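# Unroll the rolled necktie and lay it flat, folded in half

## Task

Unroll the necktie, which starts folded and rolled up, and leave it flat on the table: folded in half once, stretched to its full length and flat along its whole run (the fold end may remain a low loop), roughly aligned and roughly straight, spread to its full width, with no extra folds and nothing hanging past the table edge. Dropping the tie the last short way into place is allowed.

## Robot and tools

Robot: two arms. left_arm carries a left hand and right_arm a right hand; the left hand is the mirror of the right. Bases in the scene frame: left_arm at (+0.017, +0.334, +0.007) m, right_arm at (+0.015, -0.273, +0.022) m, both almost unrotated. Each hand has a thumb and four fingers.

Scene frame: origin at table-top height, midway between the nominal bases; +x points out over the table, +y toward left_arm, +z up. Arm names do not match image sides. Reported end_effector_position (m) and end_effector_quat_wxyz are in this frame and may be off by a few cm, more at long reach.

Hand point: a spot 0.05 m in front of the palm and 0.15 m from the wrist mounting face, moving with the hand. Its +z runs along the straight fingers, +y out of the palm, +x across the palm away from the thumb on the right hand (toward the thumb on the left hand). Straight fingertips reach 0.06 to 0.07 m past the point along +z and sit 0.06 m behind it along -y. A wrist bracket on the little-finger side can strike things.

Row layout (used by execute_actions and move): one flat list of 28 numbers covering both arms, all in [-1, 1]. Order: left_arm dx, dy, dz, rx, ry, rz; left hand thumb_turn, thumb_bend, index, middle, ring, little, force_limit, speed; then the same 14 for right_arm. The six pose numbers are an offset, not a pose: they count from that arm's Hand target at the start of the action or move, along the Hand target's own axes. 1.0 equals 0.6 m for dx, dy, dz and 180 degrees for rx, ry, rz (a single rotation vector). All zeros re-requests the current Hand target. Finger numbers are absolute targets: -1 open/straight, +1 closed/curled; thumb_turn -1 beside the palm, +1 across in front of it. force_limit maps -1..+1 to about 0..10 N at the fingertip (0..15 N for the two thumb motors); speed rises from near 0 at -1 to full at +0.48 and stays full up to +1. A hand has no 'no change' value: repeat the last eight numbers sent for it (or, if none yet, its hand_measured six plus hand_force_limit and hand_speed). Fingers and thumb in front can wrap objects 0.035 to 0.065 m thick, or a handle down to 0.025 m. For gentle closing use speed -0.94 or below.

Tools:
- execute_actions(actions, cameras): actions is a list of actions; each action is up to 15 rows, one per 1/30 s step, a short table repeating its last row. Every row's offset counts from the same start pose of that action. Images return only for an empty list or when cameras names them (["all"] for all).
- move(target, speed, blend, blocking, cameras): straight path for each hand point toward its offset; target is one 28-number row or up to 15 rows, each counted from the same starting Hand targets. speed in m/s, 0.002 to 4.3, default 0.25 (turns up to twice that in rad/s); one value or one per target. blend in m rounds corners; 0 stops at each. Total time capped at 10 s. blocking=false returns after about 0.5 s while the move runs. Paths do not avoid obstacles or the other arm; avoid passing near an arm's own base.
- wait(seconds 0 to 10, cameras): let time run holding commands.
- stop(cameras): brake a running move.
- zoom_image(camera, region [x0, y0, x1, y1] in pixels, at most 504 by 504): closer view of the newest image from cam_high, cam_low, cam_roll_left, cam_roll_right, cam_left_wrist or cam_right_wrist (all 672x504).
- show_instructions(): shows reference images.
- finished_scene(scene 1 or 2): ends the scene permanently.

Results: each arm's pose, Hand target (the last commanded, clipped pose that the next offset starts from), joint data, and per-hand lists in motor order: hand_measured (positions on the command scale), hand_stopped_by (moving, target, force, stalled, fault), hand_load_n (fingertip load, positive when pushed open; near 0 after losing a grip), plus hand_force_limit and hand_speed. move adds a 'move:' line such as done, off_target, moving, held or fault, and limits like paced or held. Joint velocities may be omitted when all are noise. Arms often rest 1 to 3 cm (sometimes 5 cm) short of or below the target without touching anything; a further command, even zeros, asks for it again. Orientation per step is clipped to within 40 degrees of the measured one. JOINT TORQUES include gravity and wrap for numbers 3 and 4 at ±28 N m.

Avoid: the tie leaving the table or resting past its edge; releasing it while it moves fast; fast or hard contact with the table or fixed items; arms touching or one hand closing on the other's fingers; excess finger force; arm fault stops. Holding loads or straining toward unreachable poses heats motors; a MOTOR HOT line appears near 85 °C and at 100 °C the arm drops for 30 to 60 s. Thinking time lets the scene run on.

Each tool is called after "Emit:" as a command line: name --argument value for each argument, lists and objects as JSON in quotes; but a table of rows of numbers goes row by row, as --pt "numbers of a row", without its own name.

Reference images:

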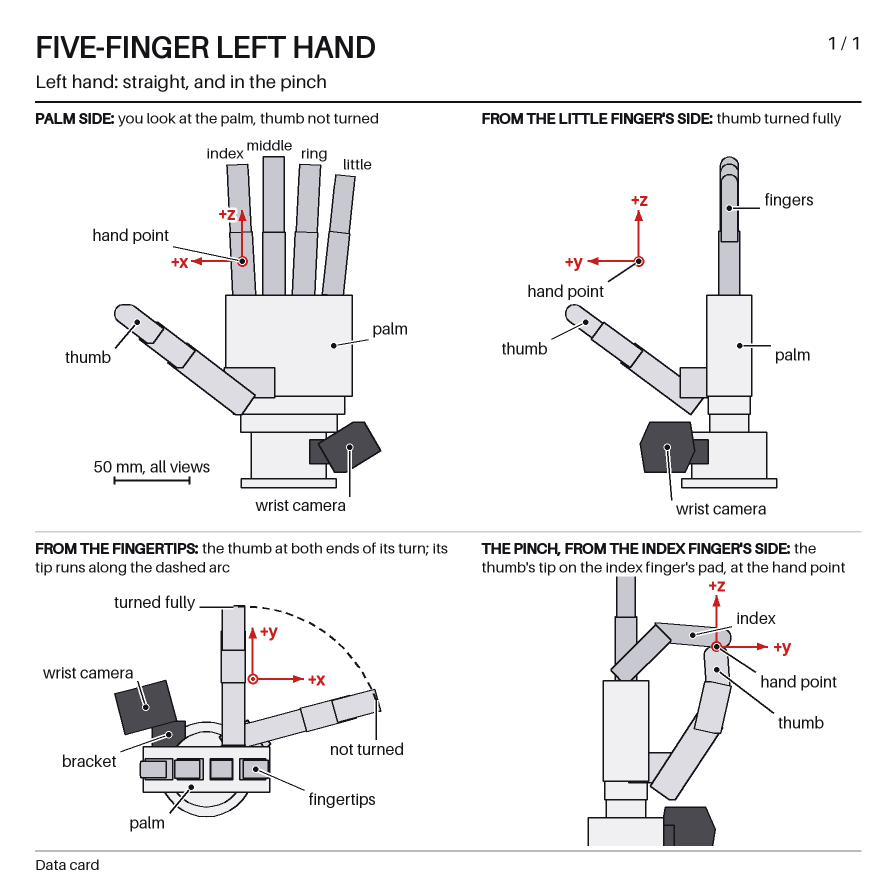

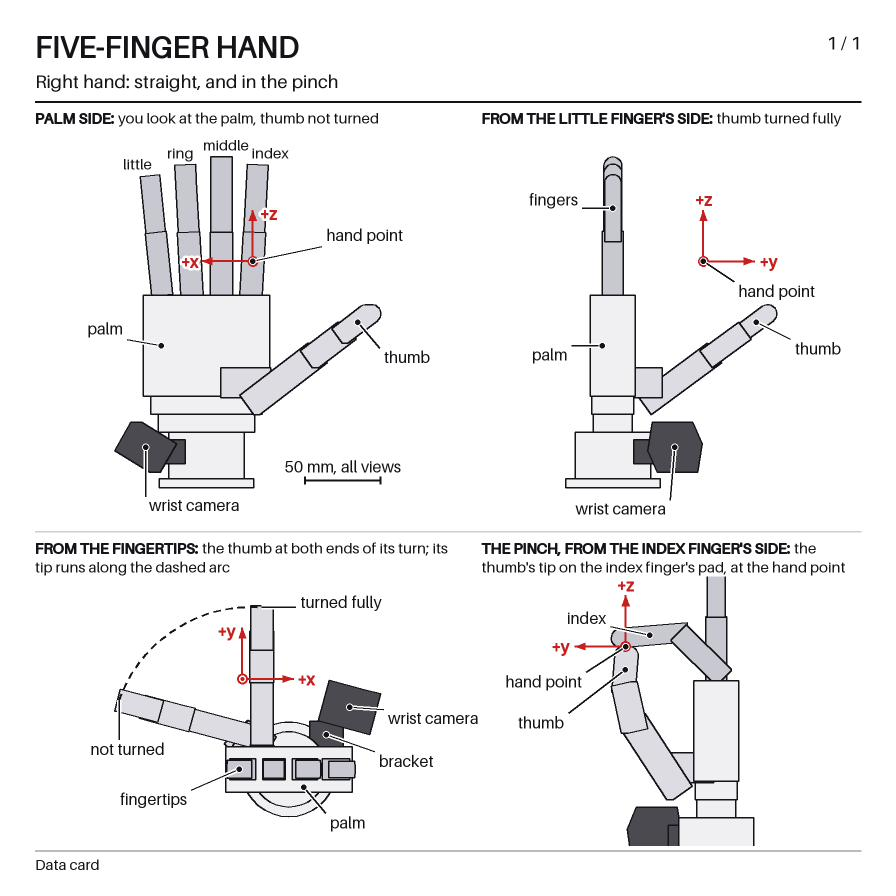

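## Session

Emit:
execute_actions --actions '[]'

Scene clock: 0.00 s.
left_arm: end_effector_position=(+0.5890, -0.0641, +0.3168) hand_measured=(-1.000, -1.000, -1.000, -1.000, -1.000, -1.000) hand_load_n=(+0.0, +0.0, +0.0, +0.0, +0.0, +0.0) hand_stopped_by=(target, target, target, target, target, target) hand_force_limit=0.00 hand_speed=-0.80 end_effector_quat_wxyz=(-0.086, -0.443, +0.830, -0.327) | right_arm: end_effector_position=(+0.8774, -0.2313, +0.2394) hand_measured=(-1.000, -1.000, -1.000, -1.000, -1.000, -1.000) hand_load_n=(+0.0, +0.0, +0.0, +0.0, +0.0, +0.0) hand_stopped_by=(target, target, target, target, target, target) hand_force_limit=0.00 hand_speed=-0.80 end_effector_quat_wxyz=(+0.277, +0.057, +0.918, +0.279)
Joint positions: left_arm=[-0.435 2.111 2.431 -1.421 0.525 0.031] | right_arm=[-0.108 2.268 2.236 -0.935 -0.576 1.751]
Joint velocities: within noise
Joint torques (N m): no reading
Motor temperatures (°C): left_arm=[28 36 27 24 28 27] | right_arm=[24 33 21 25 25 26]
Heat: left arm: hottest shoulder 36 °C; right arm: hottest shoulder 33 °C.
Hand target: left_arm +0.5928, -0.0658, +0.3207; -0.081, -0.441, +0.830, -0.332 | right_arm +0.8817, -0.2319, +0.2427; +0.283, +0.055, +0.916, +0.278

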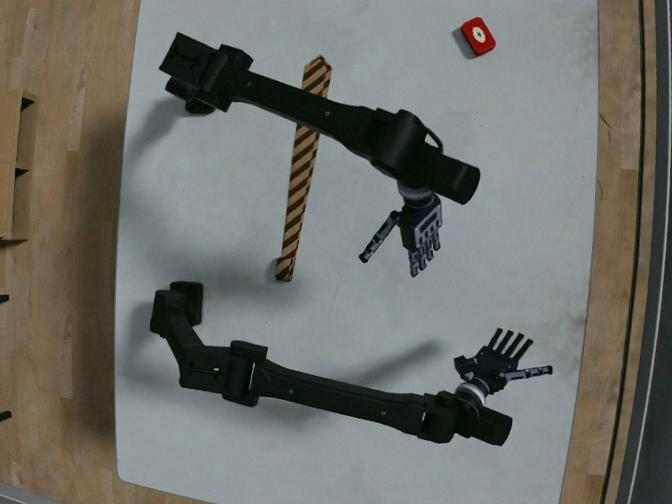

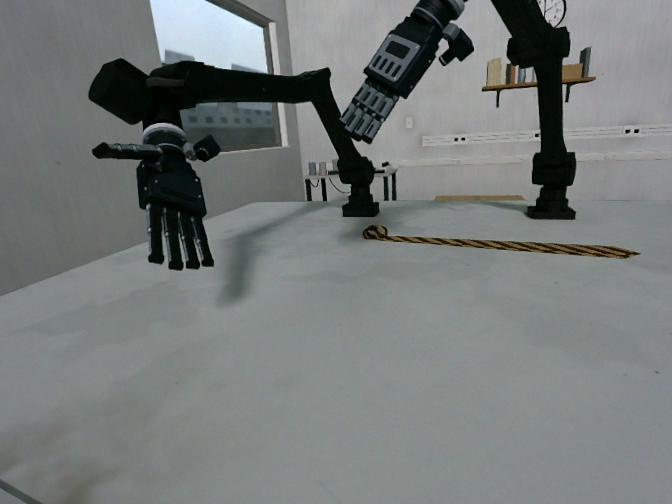

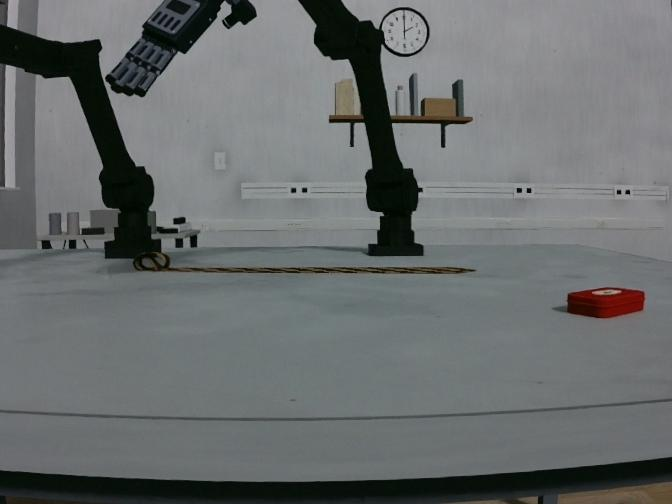

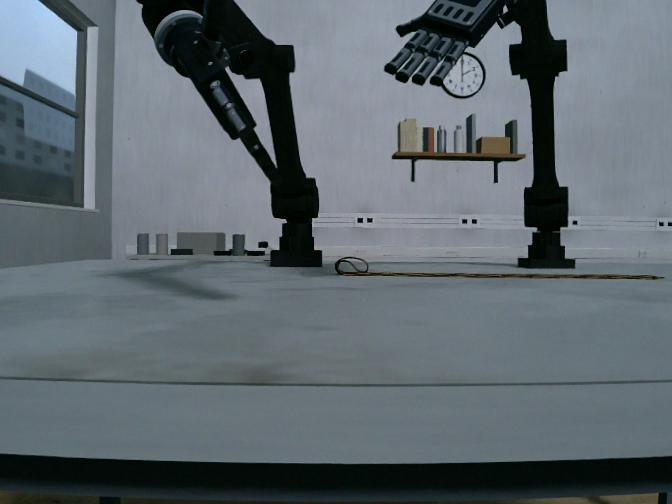

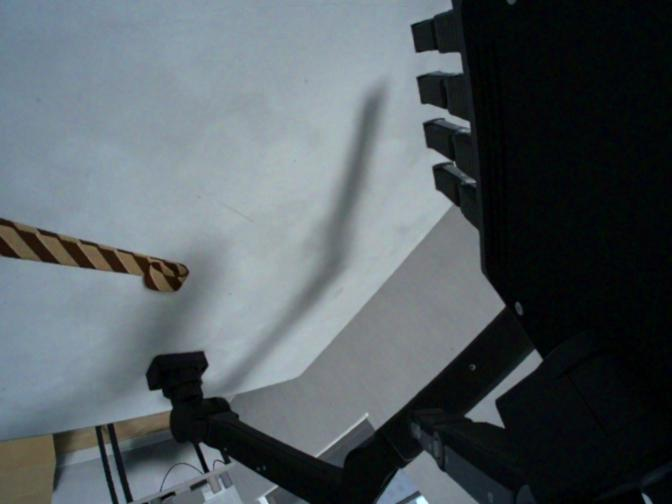

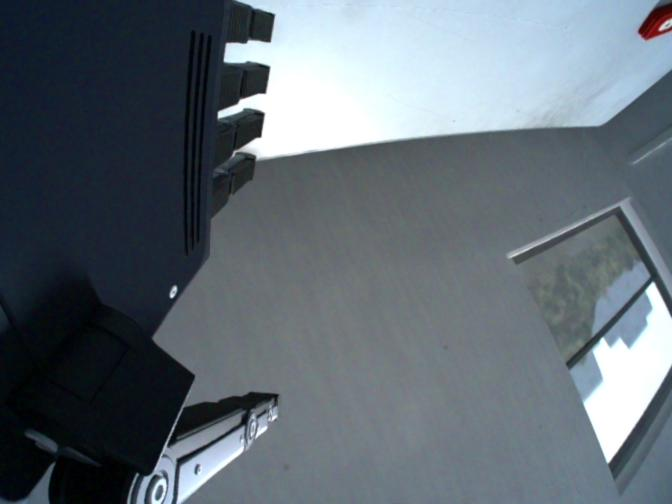

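Emit:
zoom_image --camera "cam_high" --region '[250, 220, 340, 290]'

Emit:
zoom_image --camera "cam_low" --region '[340, 200, 440, 270]'

Emit:
zoom_image --camera "cam_roll_right" --region '[310, 240, 410, 300]'

Emit:
zoom_image --camera "cam_left_wrist" --region '[100, 220, 220, 320]'

Scaled by 5.600 from the camera's 672x504 image, which has a finer 960x720 frame.

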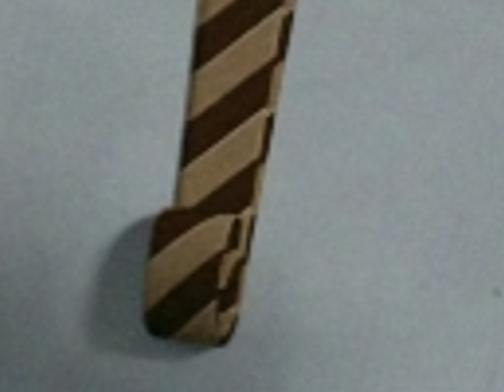

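Scaled by 5.040 from the camera's 672x504 image, which has a finer 960x720 frame.

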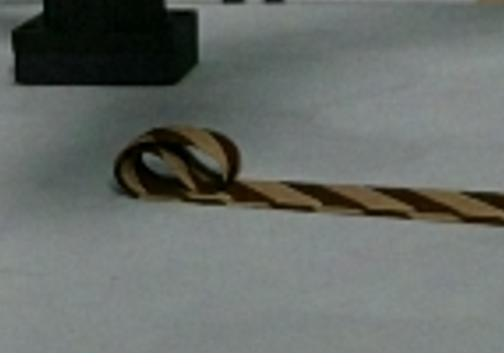

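Scaled by 5.040 from the camera's 672x504 image, which has a finer 960x720 frame.

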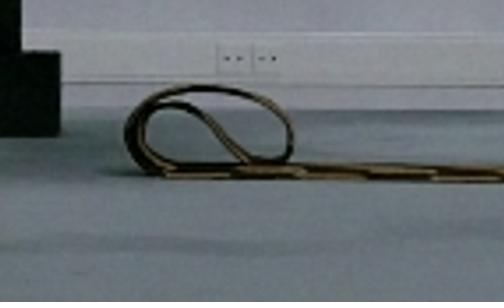

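Scaled by 4.200 from the camera's 672x504 image, which has a finer 960x720 frame.

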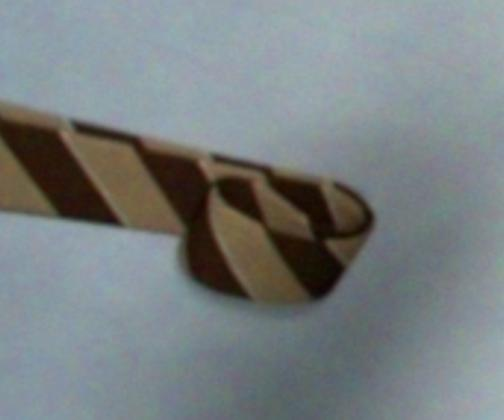

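Emit:
move --pt "0 0 0 0 0 0 -1 -1 -1 -1 -1 -1 0 -0.8 0.463 -0.55 -0.958 0.163 -0.18 0.228 -1 -1 -1 -1 -1 -1 0 -0.8" --pt "0.2 0.55 0.031 -0.224 -0.055 0.298 -1 -1 -1 -1 -1 -1 0 -0.8 0.463 -0.55 -0.958 0.163 -0.18 0.228 -1 -1 -1 -1 -1 -1 0 -0.8" --speed 0.35 --cameras '["cam_high","cam_low","cam_roll_right"]'

Scene clock: 50.33 s.
left_arm: end_effector_position=(+0.2650, -0.0360, +0.1963) hand_measured=(-1.000, -1.000, -1.000, -1.000, -1.000, -1.000) hand_load_n=(+0.0, +0.0, +0.0, +0.0, +0.0, +0.0) hand_stopped_by=(target, target, target, target, target, target) hand_force_limit=0.00 hand_speed=-0.80 end_effector_quat_wxyz=(-0.001, -0.004, +1.000, +0.001) | right_arm: end_effector_position=(+0.3474, -0.7071, +0.3056) hand_measured=(-1.000, -1.000, -1.000, -1.000, -1.000, -1.000) hand_load_n=(+0.0, +0.0, +0.0, +0.0, +0.0, +0.0) hand_stopped_by=(target, target, target, target, target, target) hand_force_limit=0.00 hand_speed=-0.80 end_effector_quat_wxyz=(+0.375, +0.516, +0.763, +0.104)
Joint positions: left_arm=[-0.998 1.688 1.58 -1.465 0.001 0.569] | right_arm=[-1.18 1.349 1.133 -0.771 -0.583 1.742]
Joint torques (N m): left_arm=[0.73 -16.21 6.71 -0.05 -0.09 0.21] | right_arm=[1.55 -8.41 10.86 0.98 -0.57 -0.16]
Motor temperatures (°C): left_arm=[28 40 32 24 27 26] | right_arm=[24 38 26 25 24 25]
Heat: left arm: hottest shoulder 40 °C; right arm: hottest shoulder 38 °C.
Hand target: left_arm +0.2648, -0.0298, +0.1995; +0.001, +0.000, +1.000, -0.001 | right_arm +0.3534, -0.7123, +0.3218; +0.384, +0.505, +0.766, +0.099
Off the commanded pose: left_arm 0.007 m, 1 deg | right_arm 0.018 m, 2 deg.
move: off_target (right_arm)
Images, in order (width x height): cam_high 672x504, cam_low 672x504, cam_roll_right 672x504.

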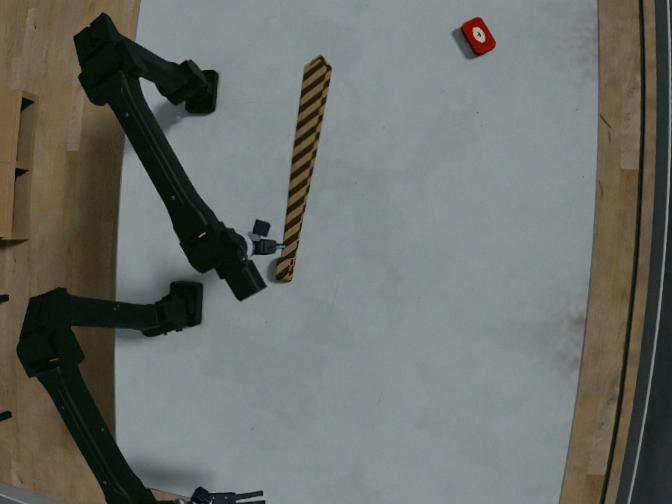

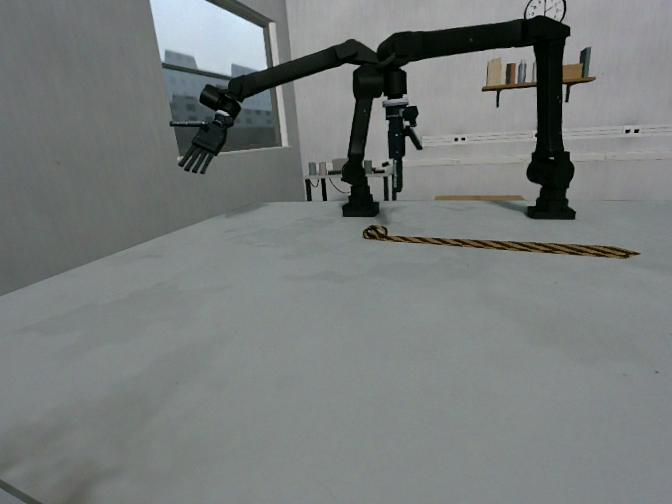

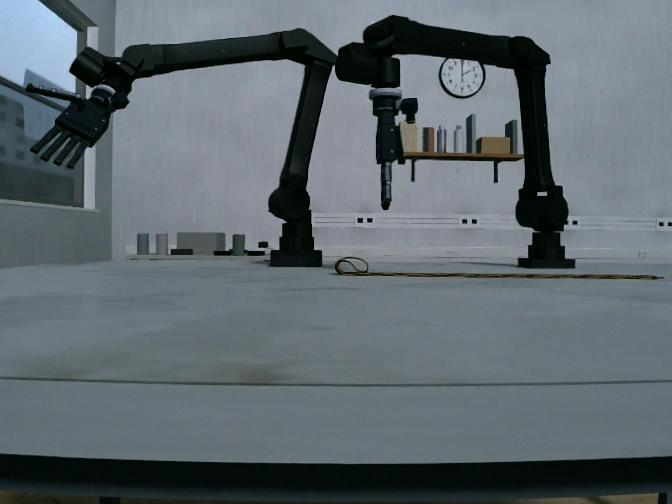

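Emit:
move --target '[0,0,0.183,0,0,0,-1,-1,-1,-1,-1,-1,0,-0.8,0,0,0,0,0,0,-1,-1,-1,-1,-1,-1,0,-0.8]' --cameras '["cam_low","cam_roll_right","cam_high"]'

Emit:
zoom_image --camera "cam_roll_right" --region '[310, 210, 430, 300]'

Emit:
zoom_image --camera "cam_high" --region '[240, 200, 340, 290]'

Emit:
zoom_image --camera "cam_low" --region '[340, 180, 460, 270]'

Scene clock: 59.77 s.
left_arm: end_effector_position=(+0.2635, -0.0337, +0.1007) hand_measured=(-1.000, -1.000, -1.000, -1.000, -1.000, -1.000) hand_load_n=(+0.0, +0.0, +0.0, +0.0, +0.0, +0.0) hand_stopped_by=(target, target, target, target, target, target) hand_force_limit=0.00 hand_speed=-0.80 end_effector_quat_wxyz=(+0.005, -0.004, +1.000, -0.009) | right_arm: end_effector_position=(+0.3474, -0.7071, +0.3056) hand_measured=(-1.000, -1.000, -1.000, -1.000, -1.000, -1.000) hand_load_n=(+0.0, +0.0, +0.0, +0.0, +0.0, +0.0) hand_stopped_by=(target, target, target, target, target, target) hand_force_limit=0.00 hand_speed=-0.80 end_effector_quat_wxyz=(+0.375, +0.516, +0.763, +0.104)
Joint positions: left_arm=[-0.998 1.721 1.37 -1.199 0.001 0.57] | right_arm=[-1.18 1.349 1.133 -0.771 -0.583 1.742]
Joint torques (N m): left_arm=[0.62 -13.27 6.53 0.38 -0.08 0.21] | right_arm=[1.67 -8.47 10.86 0.98 -0.56 -0.15]
Heat: left arm: hottest shoulder 39 °C; right arm: hottest shoulder 37 °C.
Hand target: left_arm +0.2650, -0.0300, +0.0897; +0.001, +0.000, +1.000, -0.001 | right_arm +0.3534, -0.7123, +0.3218; +0.384, +0.505, +0.766, +0.099
Off the commanded pose: left_arm 0.012 m, 1 deg | right_arm 0.018 m, 2 deg.
move: off_target (left_arm, right_arm)
Images, in order (width x height): cam_high 672x504, cam_low 672x504, cam_roll_right 672x504.

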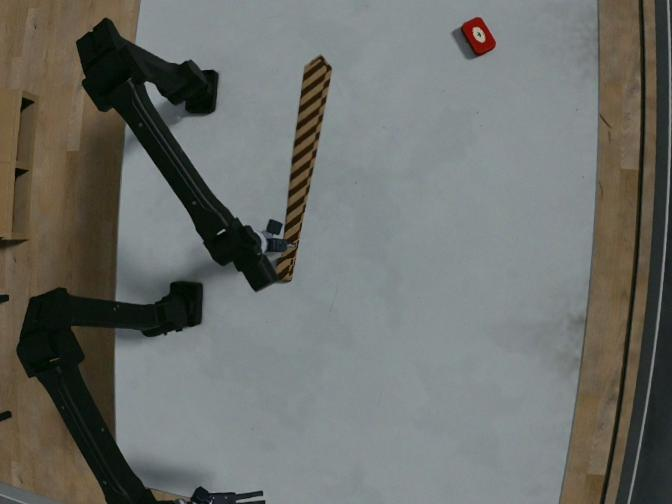

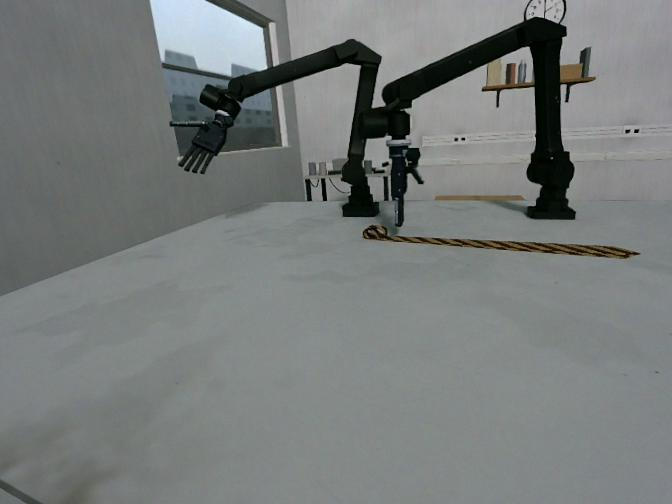

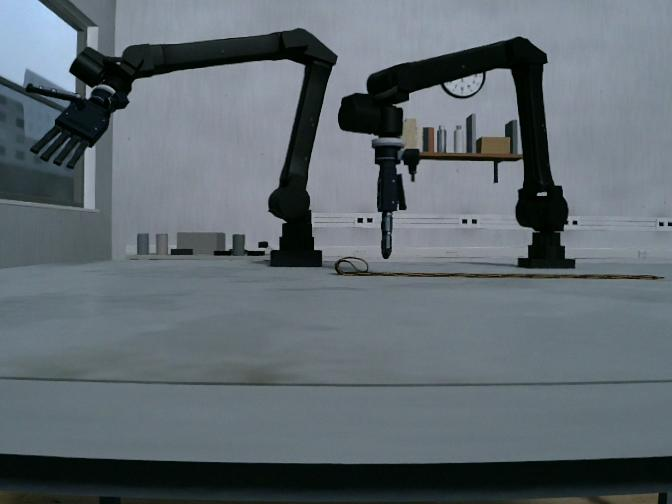

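Scaled by 4.200 from the camera's 672x504 image, which has a finer 960x720 frame.

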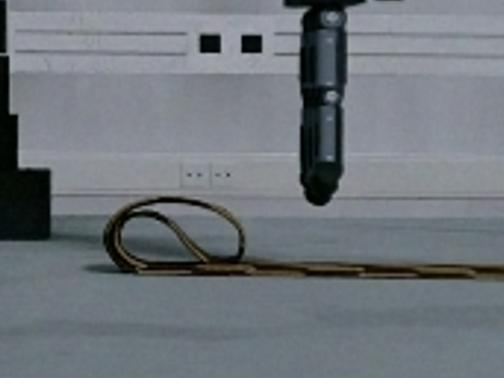

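Scaled by 5.040 from the camera's 672x504 image, which has a finer 960x720 frame.

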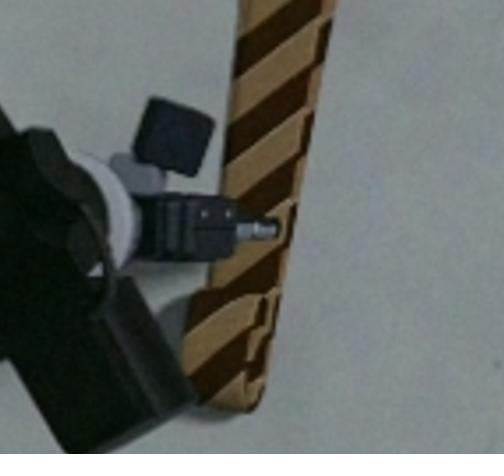

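Scaled by 4.200 from the camera's 672x504 image, which has a finer 960x720 frame.

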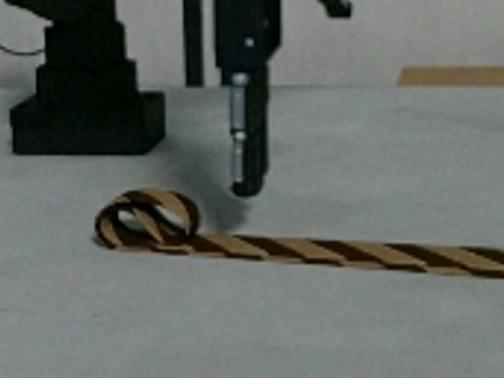

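Emit:
move --pt "-0.03 0 0.035 0 0 0 -1 -1 -1 -1 -1 -1 0 -0.8 0 0 0 0 0 0 -1 -1 -1 -1 -1 -1 0 -0.8" --pt "-0.02 -0.1 0.035 0 0 0 -1 -1 -1 -1 -1 -1 0 -0.8 0 0 0 0 0 0 -1 -1 -1 -1 -1 -1 0 -0.8" --pt "-0.01 -0.25 0.035 0 0 0 -1 -1 -1 -1 -1 -1 0 -0.8 0 0 0 0 0 0 -1 -1 -1 -1 -1 -1 0 -0.8" --speed 0.08 --cameras '["cam_low","cam_roll_right","cam_high"]'

Emit:
zoom_image --camera "cam_roll_right" --region '[270, 210, 390, 300]'

Emit:
zoom_image --camera "cam_low" --region '[300, 180, 420, 270]'

Scene clock: 70.40 s.
left_arm: end_effector_position=(+0.2726, -0.1638, +0.0776) hand_measured=(-1.000, -1.000, -1.000, -1.000, -1.000, -1.000) hand_load_n=(+0.0, +0.0, +0.0, +0.0, +0.0, +0.0) hand_stopped_by=(target, target, target, target, target, target) hand_force_limit=0.00 hand_speed=-0.80 end_effector_quat_wxyz=(+0.002, +0.000, +1.000, -0.003) | right_arm: end_effector_position=(+0.3474, -0.7071, +0.3056) hand_measured=(-1.000, -1.000, -1.000, -1.000, -1.000, -1.000) hand_load_n=(+0.0, +0.0, +0.0, +0.0, +0.0, +0.5) hand_stopped_by=(target, target, target, target, target, target) hand_force_limit=0.00 hand_speed=-0.80 end_effector_quat_wxyz=(+0.375, +0.516, +0.763, +0.104)
Joint positions: left_arm=[-1.101 2.046 1.791 -1.308 -0.002 0.474] | right_arm=[-1.18 1.349 1.133 -0.771 -0.583 1.742]
Joint torques (N m): left_arm=[-0.85 -15.97 11.12 -0.44 0.02 -0.03] | right_arm=[1.61 -8.47 10.86 1.01 -0.56 -0.15]
Heat: left arm: hottest shoulder 39 °C; right arm: hottest shoulder 36 °C.
Hand target: left_arm +0.2708, -0.1800, +0.0689; +0.001, +0.000, +1.000, -0.001 | right_arm +0.3534, -0.7123, +0.3218; +0.384, +0.505, +0.766, +0.099
Off the commanded pose: left_arm 0.018 m, 0 deg | right_arm 0.018 m, 2 deg.
move: off_target (left_arm, right_arm)
Images, in order (width x height): cam_high 672x504, cam_low 672x504, cam_roll_right 672x504.

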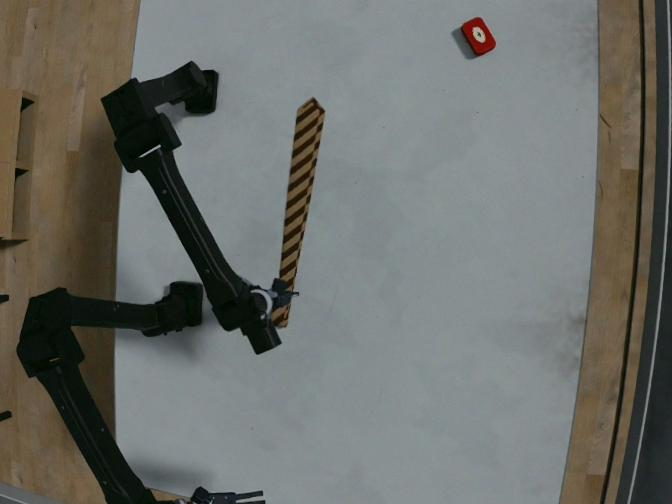

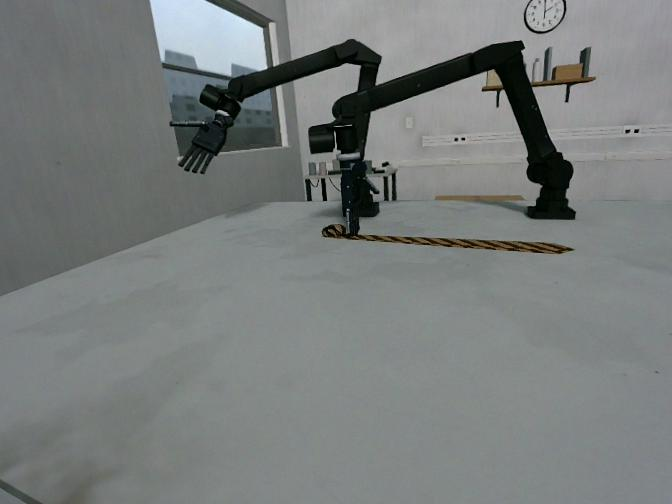

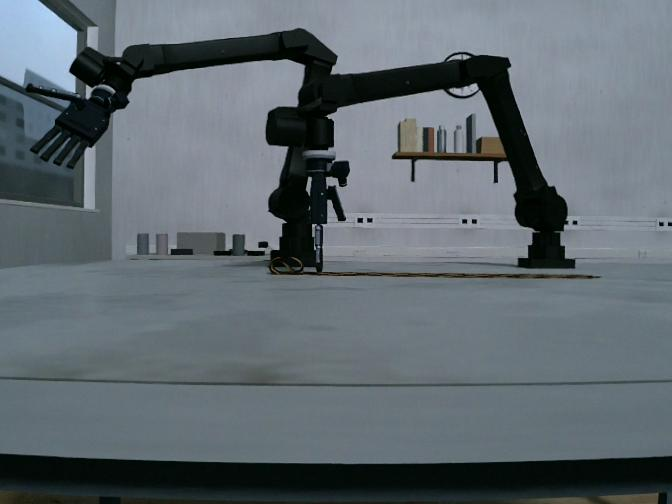

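Scaled by 4.200 from the camera's 672x504 image, which has a finer 960x720 frame.

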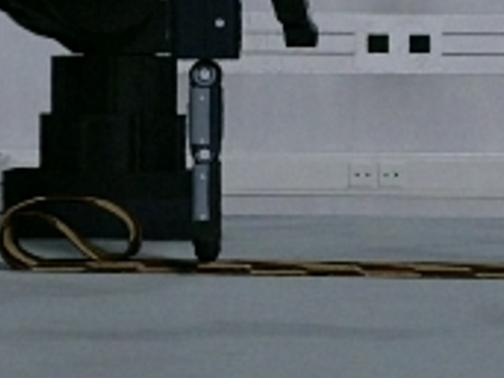

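Scaled by 4.200 from the camera's 672x504 image, which has a finer 960x720 frame.

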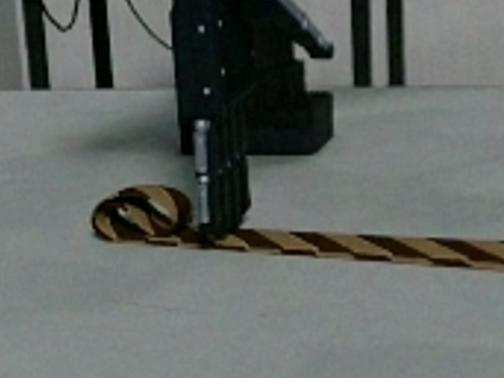

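Emit:
move --pt "0 0.02 -0.035 0 0 0 -1 -1 -1 -1 -1 -1 0 -0.8 0 0 0 0 0 0 -1 -1 -1 -1 -1 -1 0 -0.8" --pt "0.01 -0.15 -0.03 0 0 0 -1 -1 -1 -1 -1 -1 0 -0.8 0 0 0 0 0 0 -1 -1 -1 -1 -1 -1 0 -0.8" --speed 0.1 --cameras '["cam_low","cam_roll_right","cam_high"]'

Emit:
zoom_image --camera "cam_roll_right" --region '[210, 210, 330, 300]'

Emit:
zoom_image --camera "cam_low" --region '[260, 180, 380, 270]'

Scene clock: 78.40 s.
left_arm: end_effector_position=(+0.2673, -0.2550, +0.0913) hand_measured=(-1.000, -1.000, -1.000, -1.000, -1.000, -1.000) hand_load_n=(+0.0, +0.0, +0.0, +0.0, +0.0, +0.0) hand_stopped_by=(target, target, target, target, target, target) hand_force_limit=0.00 hand_speed=-0.80 end_effector_quat_wxyz=(-0.001, +0.001, +1.000, +0.004) | right_arm: end_effector_position=(+0.3474, -0.7071, +0.3056) hand_measured=(-1.000, -1.000, -1.000, -1.000, -1.000, -1.000) hand_load_n=(+0.0, -0.5, +0.0, +0.0, +0.0, +0.0) hand_stopped_by=(target, target, target, target, target, target) hand_force_limit=0.00 hand_speed=-0.80 end_effector_quat_wxyz=(+0.375, +0.516, +0.763, +0.104)
Joint positions: left_arm=[-1.166 2.312 2.281 -1.548 -0.001 0.411] | right_arm=[-1.18 1.349 1.133 -0.771 -0.583 1.742]
Joint torques (N m): left_arm=[-0.73 -19.96 11.99 -0.54 -0.01 -0.04] | right_arm=[1.61 -8.53 10.85 1.02 -0.56 -0.15]
Heat: left arm: hottest shoulder 38 °C; right arm: hottest shoulder 35 °C.
Hand target: left_arm +0.2647, -0.2699, +0.0869; +0.000, +0.000, +1.000, -0.001 | right_arm +0.3534, -0.7123, +0.3218; +0.384, +0.505, +0.766, +0.099
Off the commanded pose: left_arm 0.016 m, 1 deg | right_arm 0.018 m, 2 deg.
move: off_target (left_arm, right_arm)
Images, in order (width x height): cam_high 672x504, cam_low 672x504, cam_roll_right 672x504.

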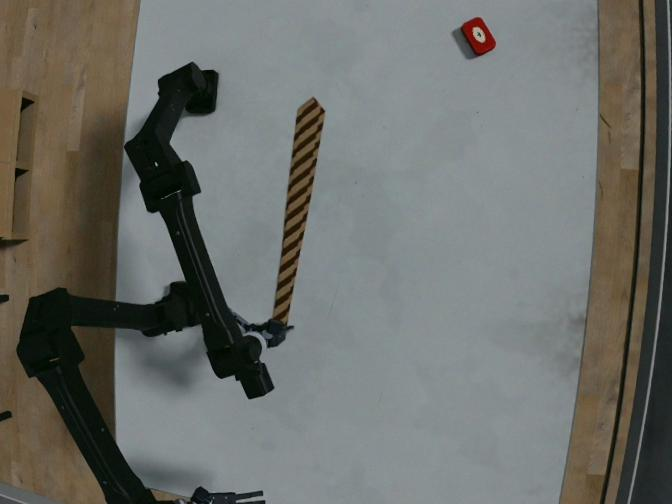

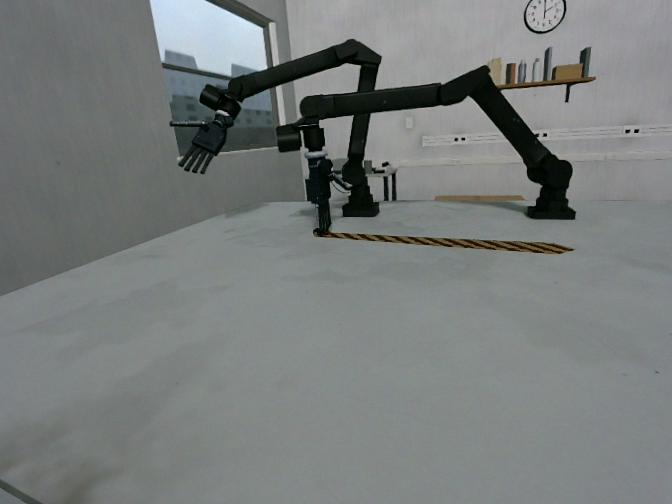

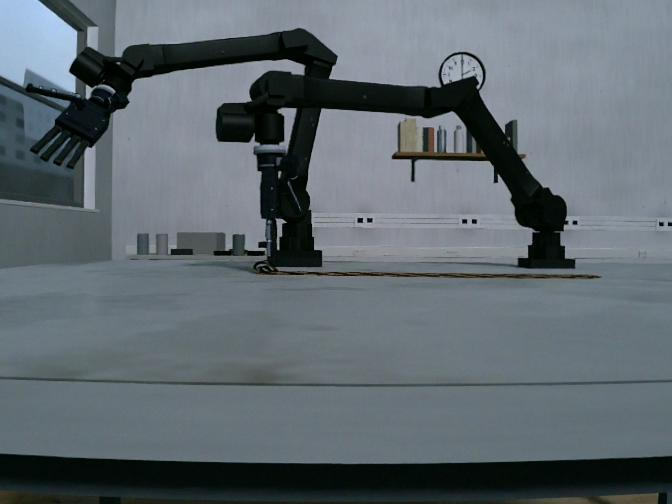

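Scaled by 4.200 from the camera's 672x504 image, which has a finer 960x720 frame.

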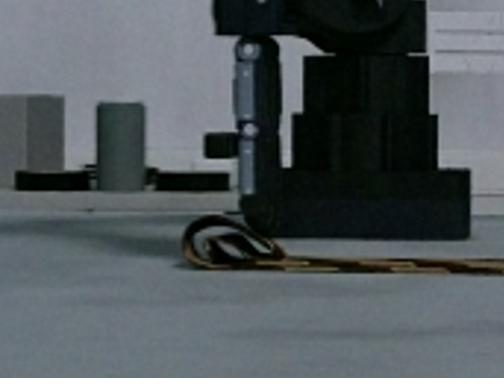

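Scaled by 4.200 from the camera's 672x504 image, which has a finer 960x720 frame.

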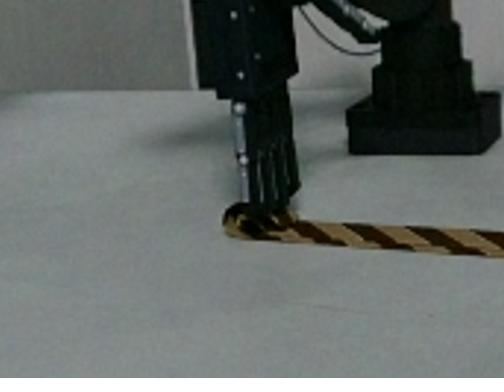

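Emit:
move --pt "0.01 -0.17 -0.005 0 0 0 -1 -1 -1 -1 -1 -1 0 -0.8 0 0 0 0 0 0 -1 -1 -1 -1 -1 -1 0 -0.8" --speed 0.1 --cameras '["cam_low","cam_roll_right","cam_high"]'

Emit:
zoom_image --camera "cam_roll_right" --region '[180, 210, 300, 300]'

Emit:
zoom_image --camera "cam_low" --region '[240, 180, 360, 270]'

Scene clock: 83.07 s.
left_arm: end_effector_position=(+0.2628, -0.3560, +0.0995) hand_measured=(-1.000, -1.000, -1.000, -1.000, -1.000, -1.000) hand_load_n=(+0.0, +0.0, +0.0, +0.0, +0.0, +0.0) hand_stopped_by=(target, target, target, target, target, target) hand_force_limit=0.00 hand_speed=-0.80 end_effector_quat_wxyz=(+0.032, -0.002, +0.996, -0.085) | right_arm: end_effector_position=(+0.3474, -0.7071, +0.3056) hand_measured=(-1.000, -1.000, -1.000, -1.000, -1.000, -1.000) hand_load_n=(+0.0, -0.5, +0.0, +0.0, +0.0, +0.0) hand_stopped_by=(target, target, target, target, target, target) hand_force_limit=0.00 hand_speed=-0.80 end_effector_quat_wxyz=(+0.375, +0.516, +0.763, +0.104)
Joint positions: left_arm=[-1.221 2.602 2.871 -1.658 -0.001 0.351] | right_arm=[-1.18 1.349 1.133 -0.771 -0.583 1.742]
Joint torques (N m): left_arm=[-0.67 -22.01 12.05 0.85 -0.03 -0.03] | right_arm=[1.55 -8.47 10.86 1.01 -0.57 -0.15]
Heat: left arm: hottest shoulder 39 °C; right arm: hottest shoulder 35 °C.
Hand target: left_arm +0.2588, -0.3719, +0.0899; +0.000, +0.000, +1.000, -0.001 | right_arm +0.3534, -0.7123, +0.3218; +0.384, +0.505, +0.766, +0.099
Off the commanded pose: left_arm 0.019 m, 10 deg | right_arm 0.018 m, 2 deg.
elbow stopped short (left arm): the move would have taken joint 3 (elbow) straighter than the controller allows.
move: off_target (left_arm, right_arm)
Images, in order (width x height): cam_high 672x504, cam_low 672x504, cam_roll_right 672x504.

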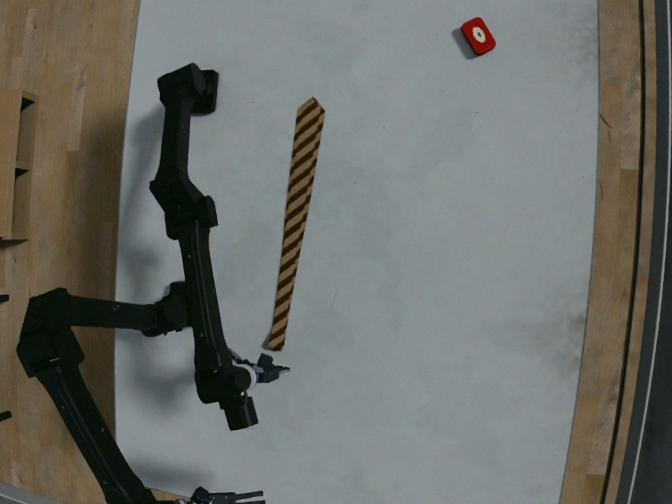

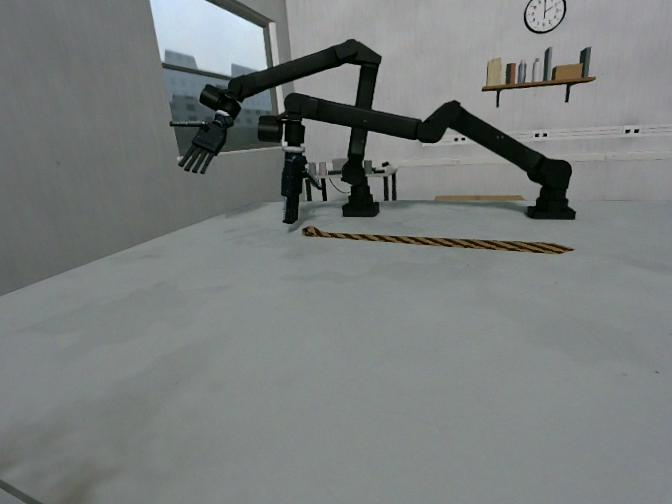

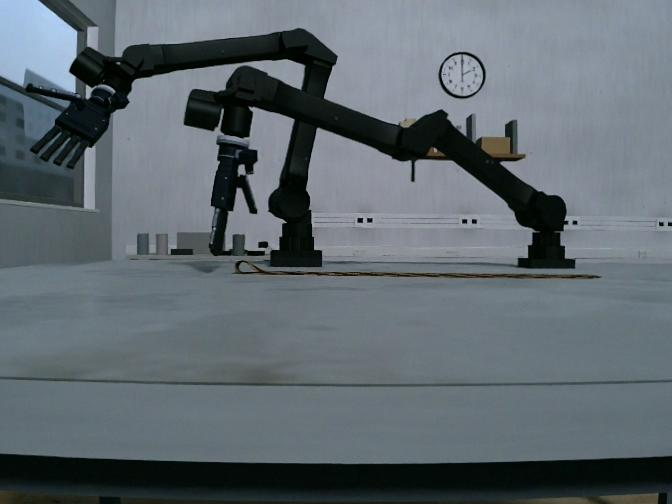

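Scaled by 4.200 from the camera's 672x504 image, which has a finer 960x720 frame.

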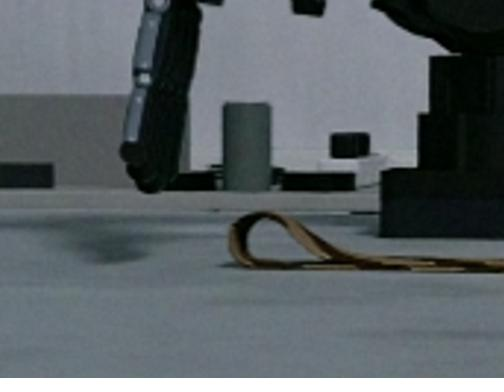

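Scaled by 4.200 from the camera's 672x504 image, which has a finer 960x720 frame.

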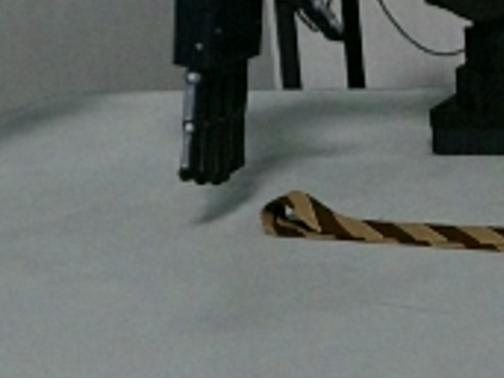

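Emit:
zoom_image --camera "cam_roll_right" --region '[225, 250, 285, 285]'

Emit:
zoom_image --camera "cam_low" --region '[295, 220, 345, 245]'

Emit:
zoom_image --camera "cam_high" --region '[250, 310, 310, 370]'

Scaled by 8.400 from the camera's 672x504 image, which has a finer 960x720 frame.

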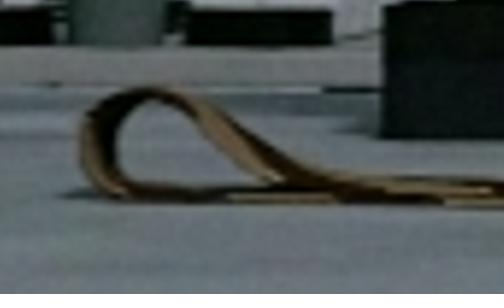

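Scaled by 10.080 from the camera's 672x504 image, which has a finer 960x720 frame.

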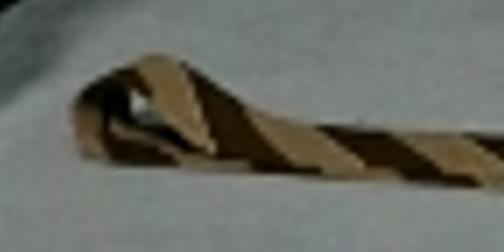

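Scaled by 8.400 from the camera's 672x504 image, which has a finer 960x720 frame.

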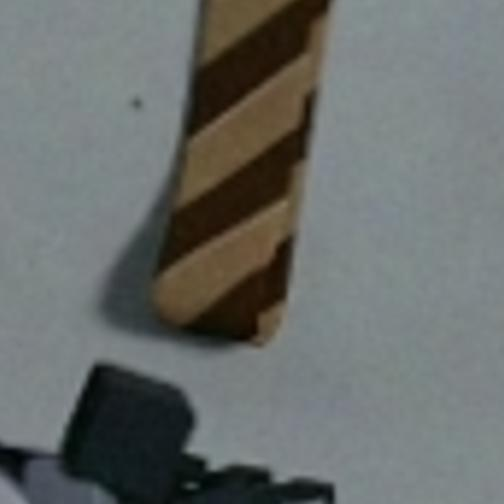

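Emit:
move --pt "0 0.02 -0.1 0 0 0 -1 -1 -1 -1 -1 -1 0 -0.8 0 0 0 0 0 0 -1 -1 -1 -1 -1 -1 0 -0.8" --pt "-0.015 0.12 -0.08 0 0 0 -1 -1 -1 -1 -1 -1 0 -0.8 0 0 0 0 0 0 -1 -1 -1 -1 -1 -1 0 -0.8" --pt "-0.015 0.12 0.03 0 0 0 -1 -1 -1 -1 -1 -1 0 -0.8 0 0 0 0 0 0 -1 -1 -1 -1 -1 -1 0 -0.8" --pt "-0.01 0.0 0.025 0 0 0 -1 -1 -1 -1 -1 -1 0 -0.8 0 0 0 0 0 0 -1 -1 -1 -1 -1 -1 0 -0.8" --pt "-0.01 0 -0.12 0 0 0 -1 -1 -1 -1 -1 -1 0 -0.8 0 0 0 0 0 0 -1 -1 -1 -1 -1 -1 0 -0.8" --speed 0.1 --cameras '["cam_low","cam_roll_right","cam_high"]'

Emit:
zoom_image --camera "cam_roll_right" --region '[180, 210, 300, 300]'

Emit:
zoom_image --camera "cam_low" --region '[240, 180, 360, 270]'

Scene clock: 108.07 s.
left_arm: end_effector_position=(+0.2689, -0.3600, +0.1378) hand_measured=(-1.000, -1.000, -1.000, -1.000, -1.000, -1.000) hand_load_n=(+0.0, +0.0, +0.0, +0.0, +0.0, +0.0) hand_stopped_by=(target, target, target, target, target, target) hand_force_limit=0.00 hand_speed=-0.80 end_effector_quat_wxyz=(+0.044, -0.002, +0.992, -0.118) | right_arm: end_effector_position=(+0.3474, -0.7071, +0.3056) hand_measured=(-1.000, -1.000, -1.000, -1.000, -1.000, -1.000) hand_load_n=(+0.0, +0.0, +0.0, +0.0, +0.0, +0.0) hand_stopped_by=(target, target, target, target, target, target) hand_force_limit=0.00 hand_speed=-0.80 end_effector_quat_wxyz=(+0.375, +0.516, +0.763, +0.104)
Joint positions: left_arm=[-1.216 2.552 2.879 -1.645 0 0.355] | right_arm=[-1.18 1.349 1.133 -0.771 -0.583 1.742]
Joint torques (N m): left_arm=[-0.56 -25.47 11.51 0.51 -0.06 -0.04] | right_arm=[1.55 -8.47 10.85 0.99 -0.57 -0.15]
Motor temperatures (°C): left_arm=[27 40 37 23 26 25] | right_arm=[24 34 27 24 24 24]
Heat: left arm: hottest shoulder 40 °C; right arm: hottest shoulder 34 °C.
Hand target: left_arm +0.2648, -0.3718, +0.1621; +0.001, +0.000, +1.000, -0.001 | right_arm +0.3534, -0.7123, +0.3218; +0.384, +0.505, +0.766, +0.099
Off the commanded pose: left_arm 0.027 m, 14 deg | right_arm 0.018 m, 2 deg.
elbow stopped short (left arm): the move would have taken joint 3 (elbow) straighter than the controller allows.
move: off_target (left_arm, right_arm)
Images, in order (width x height): cam_high 672x504, cam_low 672x504, cam_roll_right 672x504.

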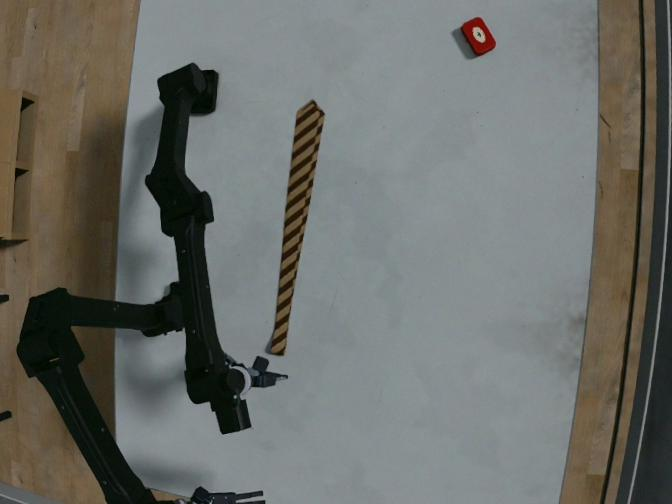

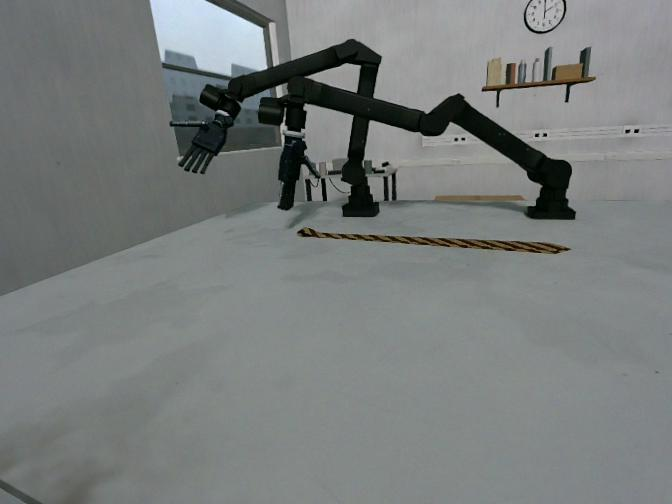

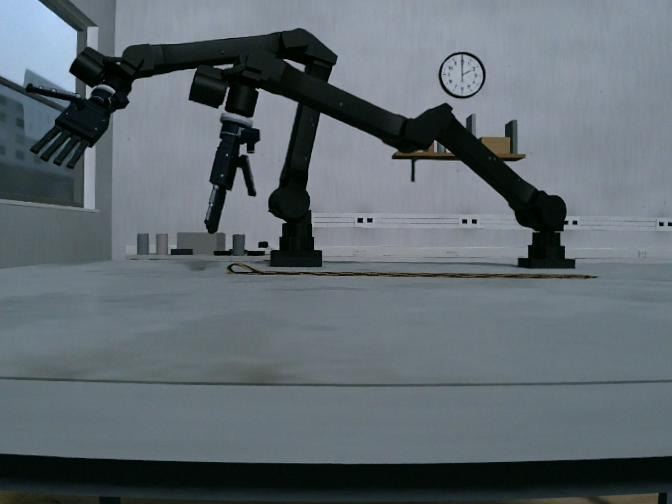

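Scaled by 4.200 from the camera's 672x504 image, which has a finer 960x720 frame.

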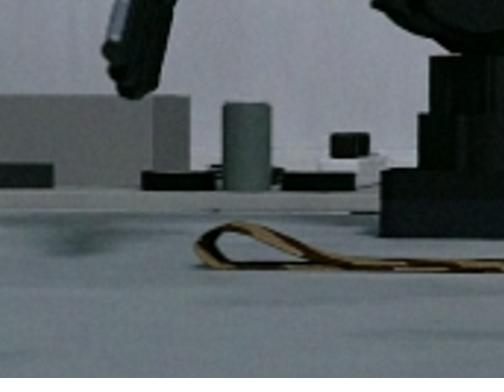

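Scaled by 4.200 from the camera's 672x504 image, which has a finer 960x720 frame.

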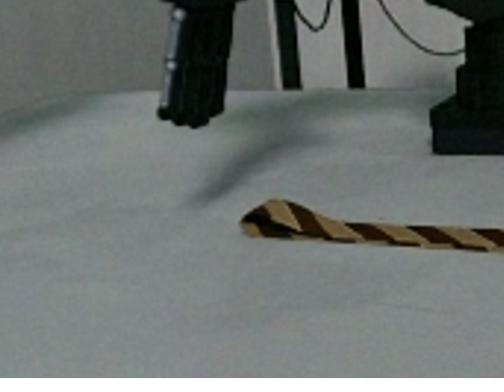

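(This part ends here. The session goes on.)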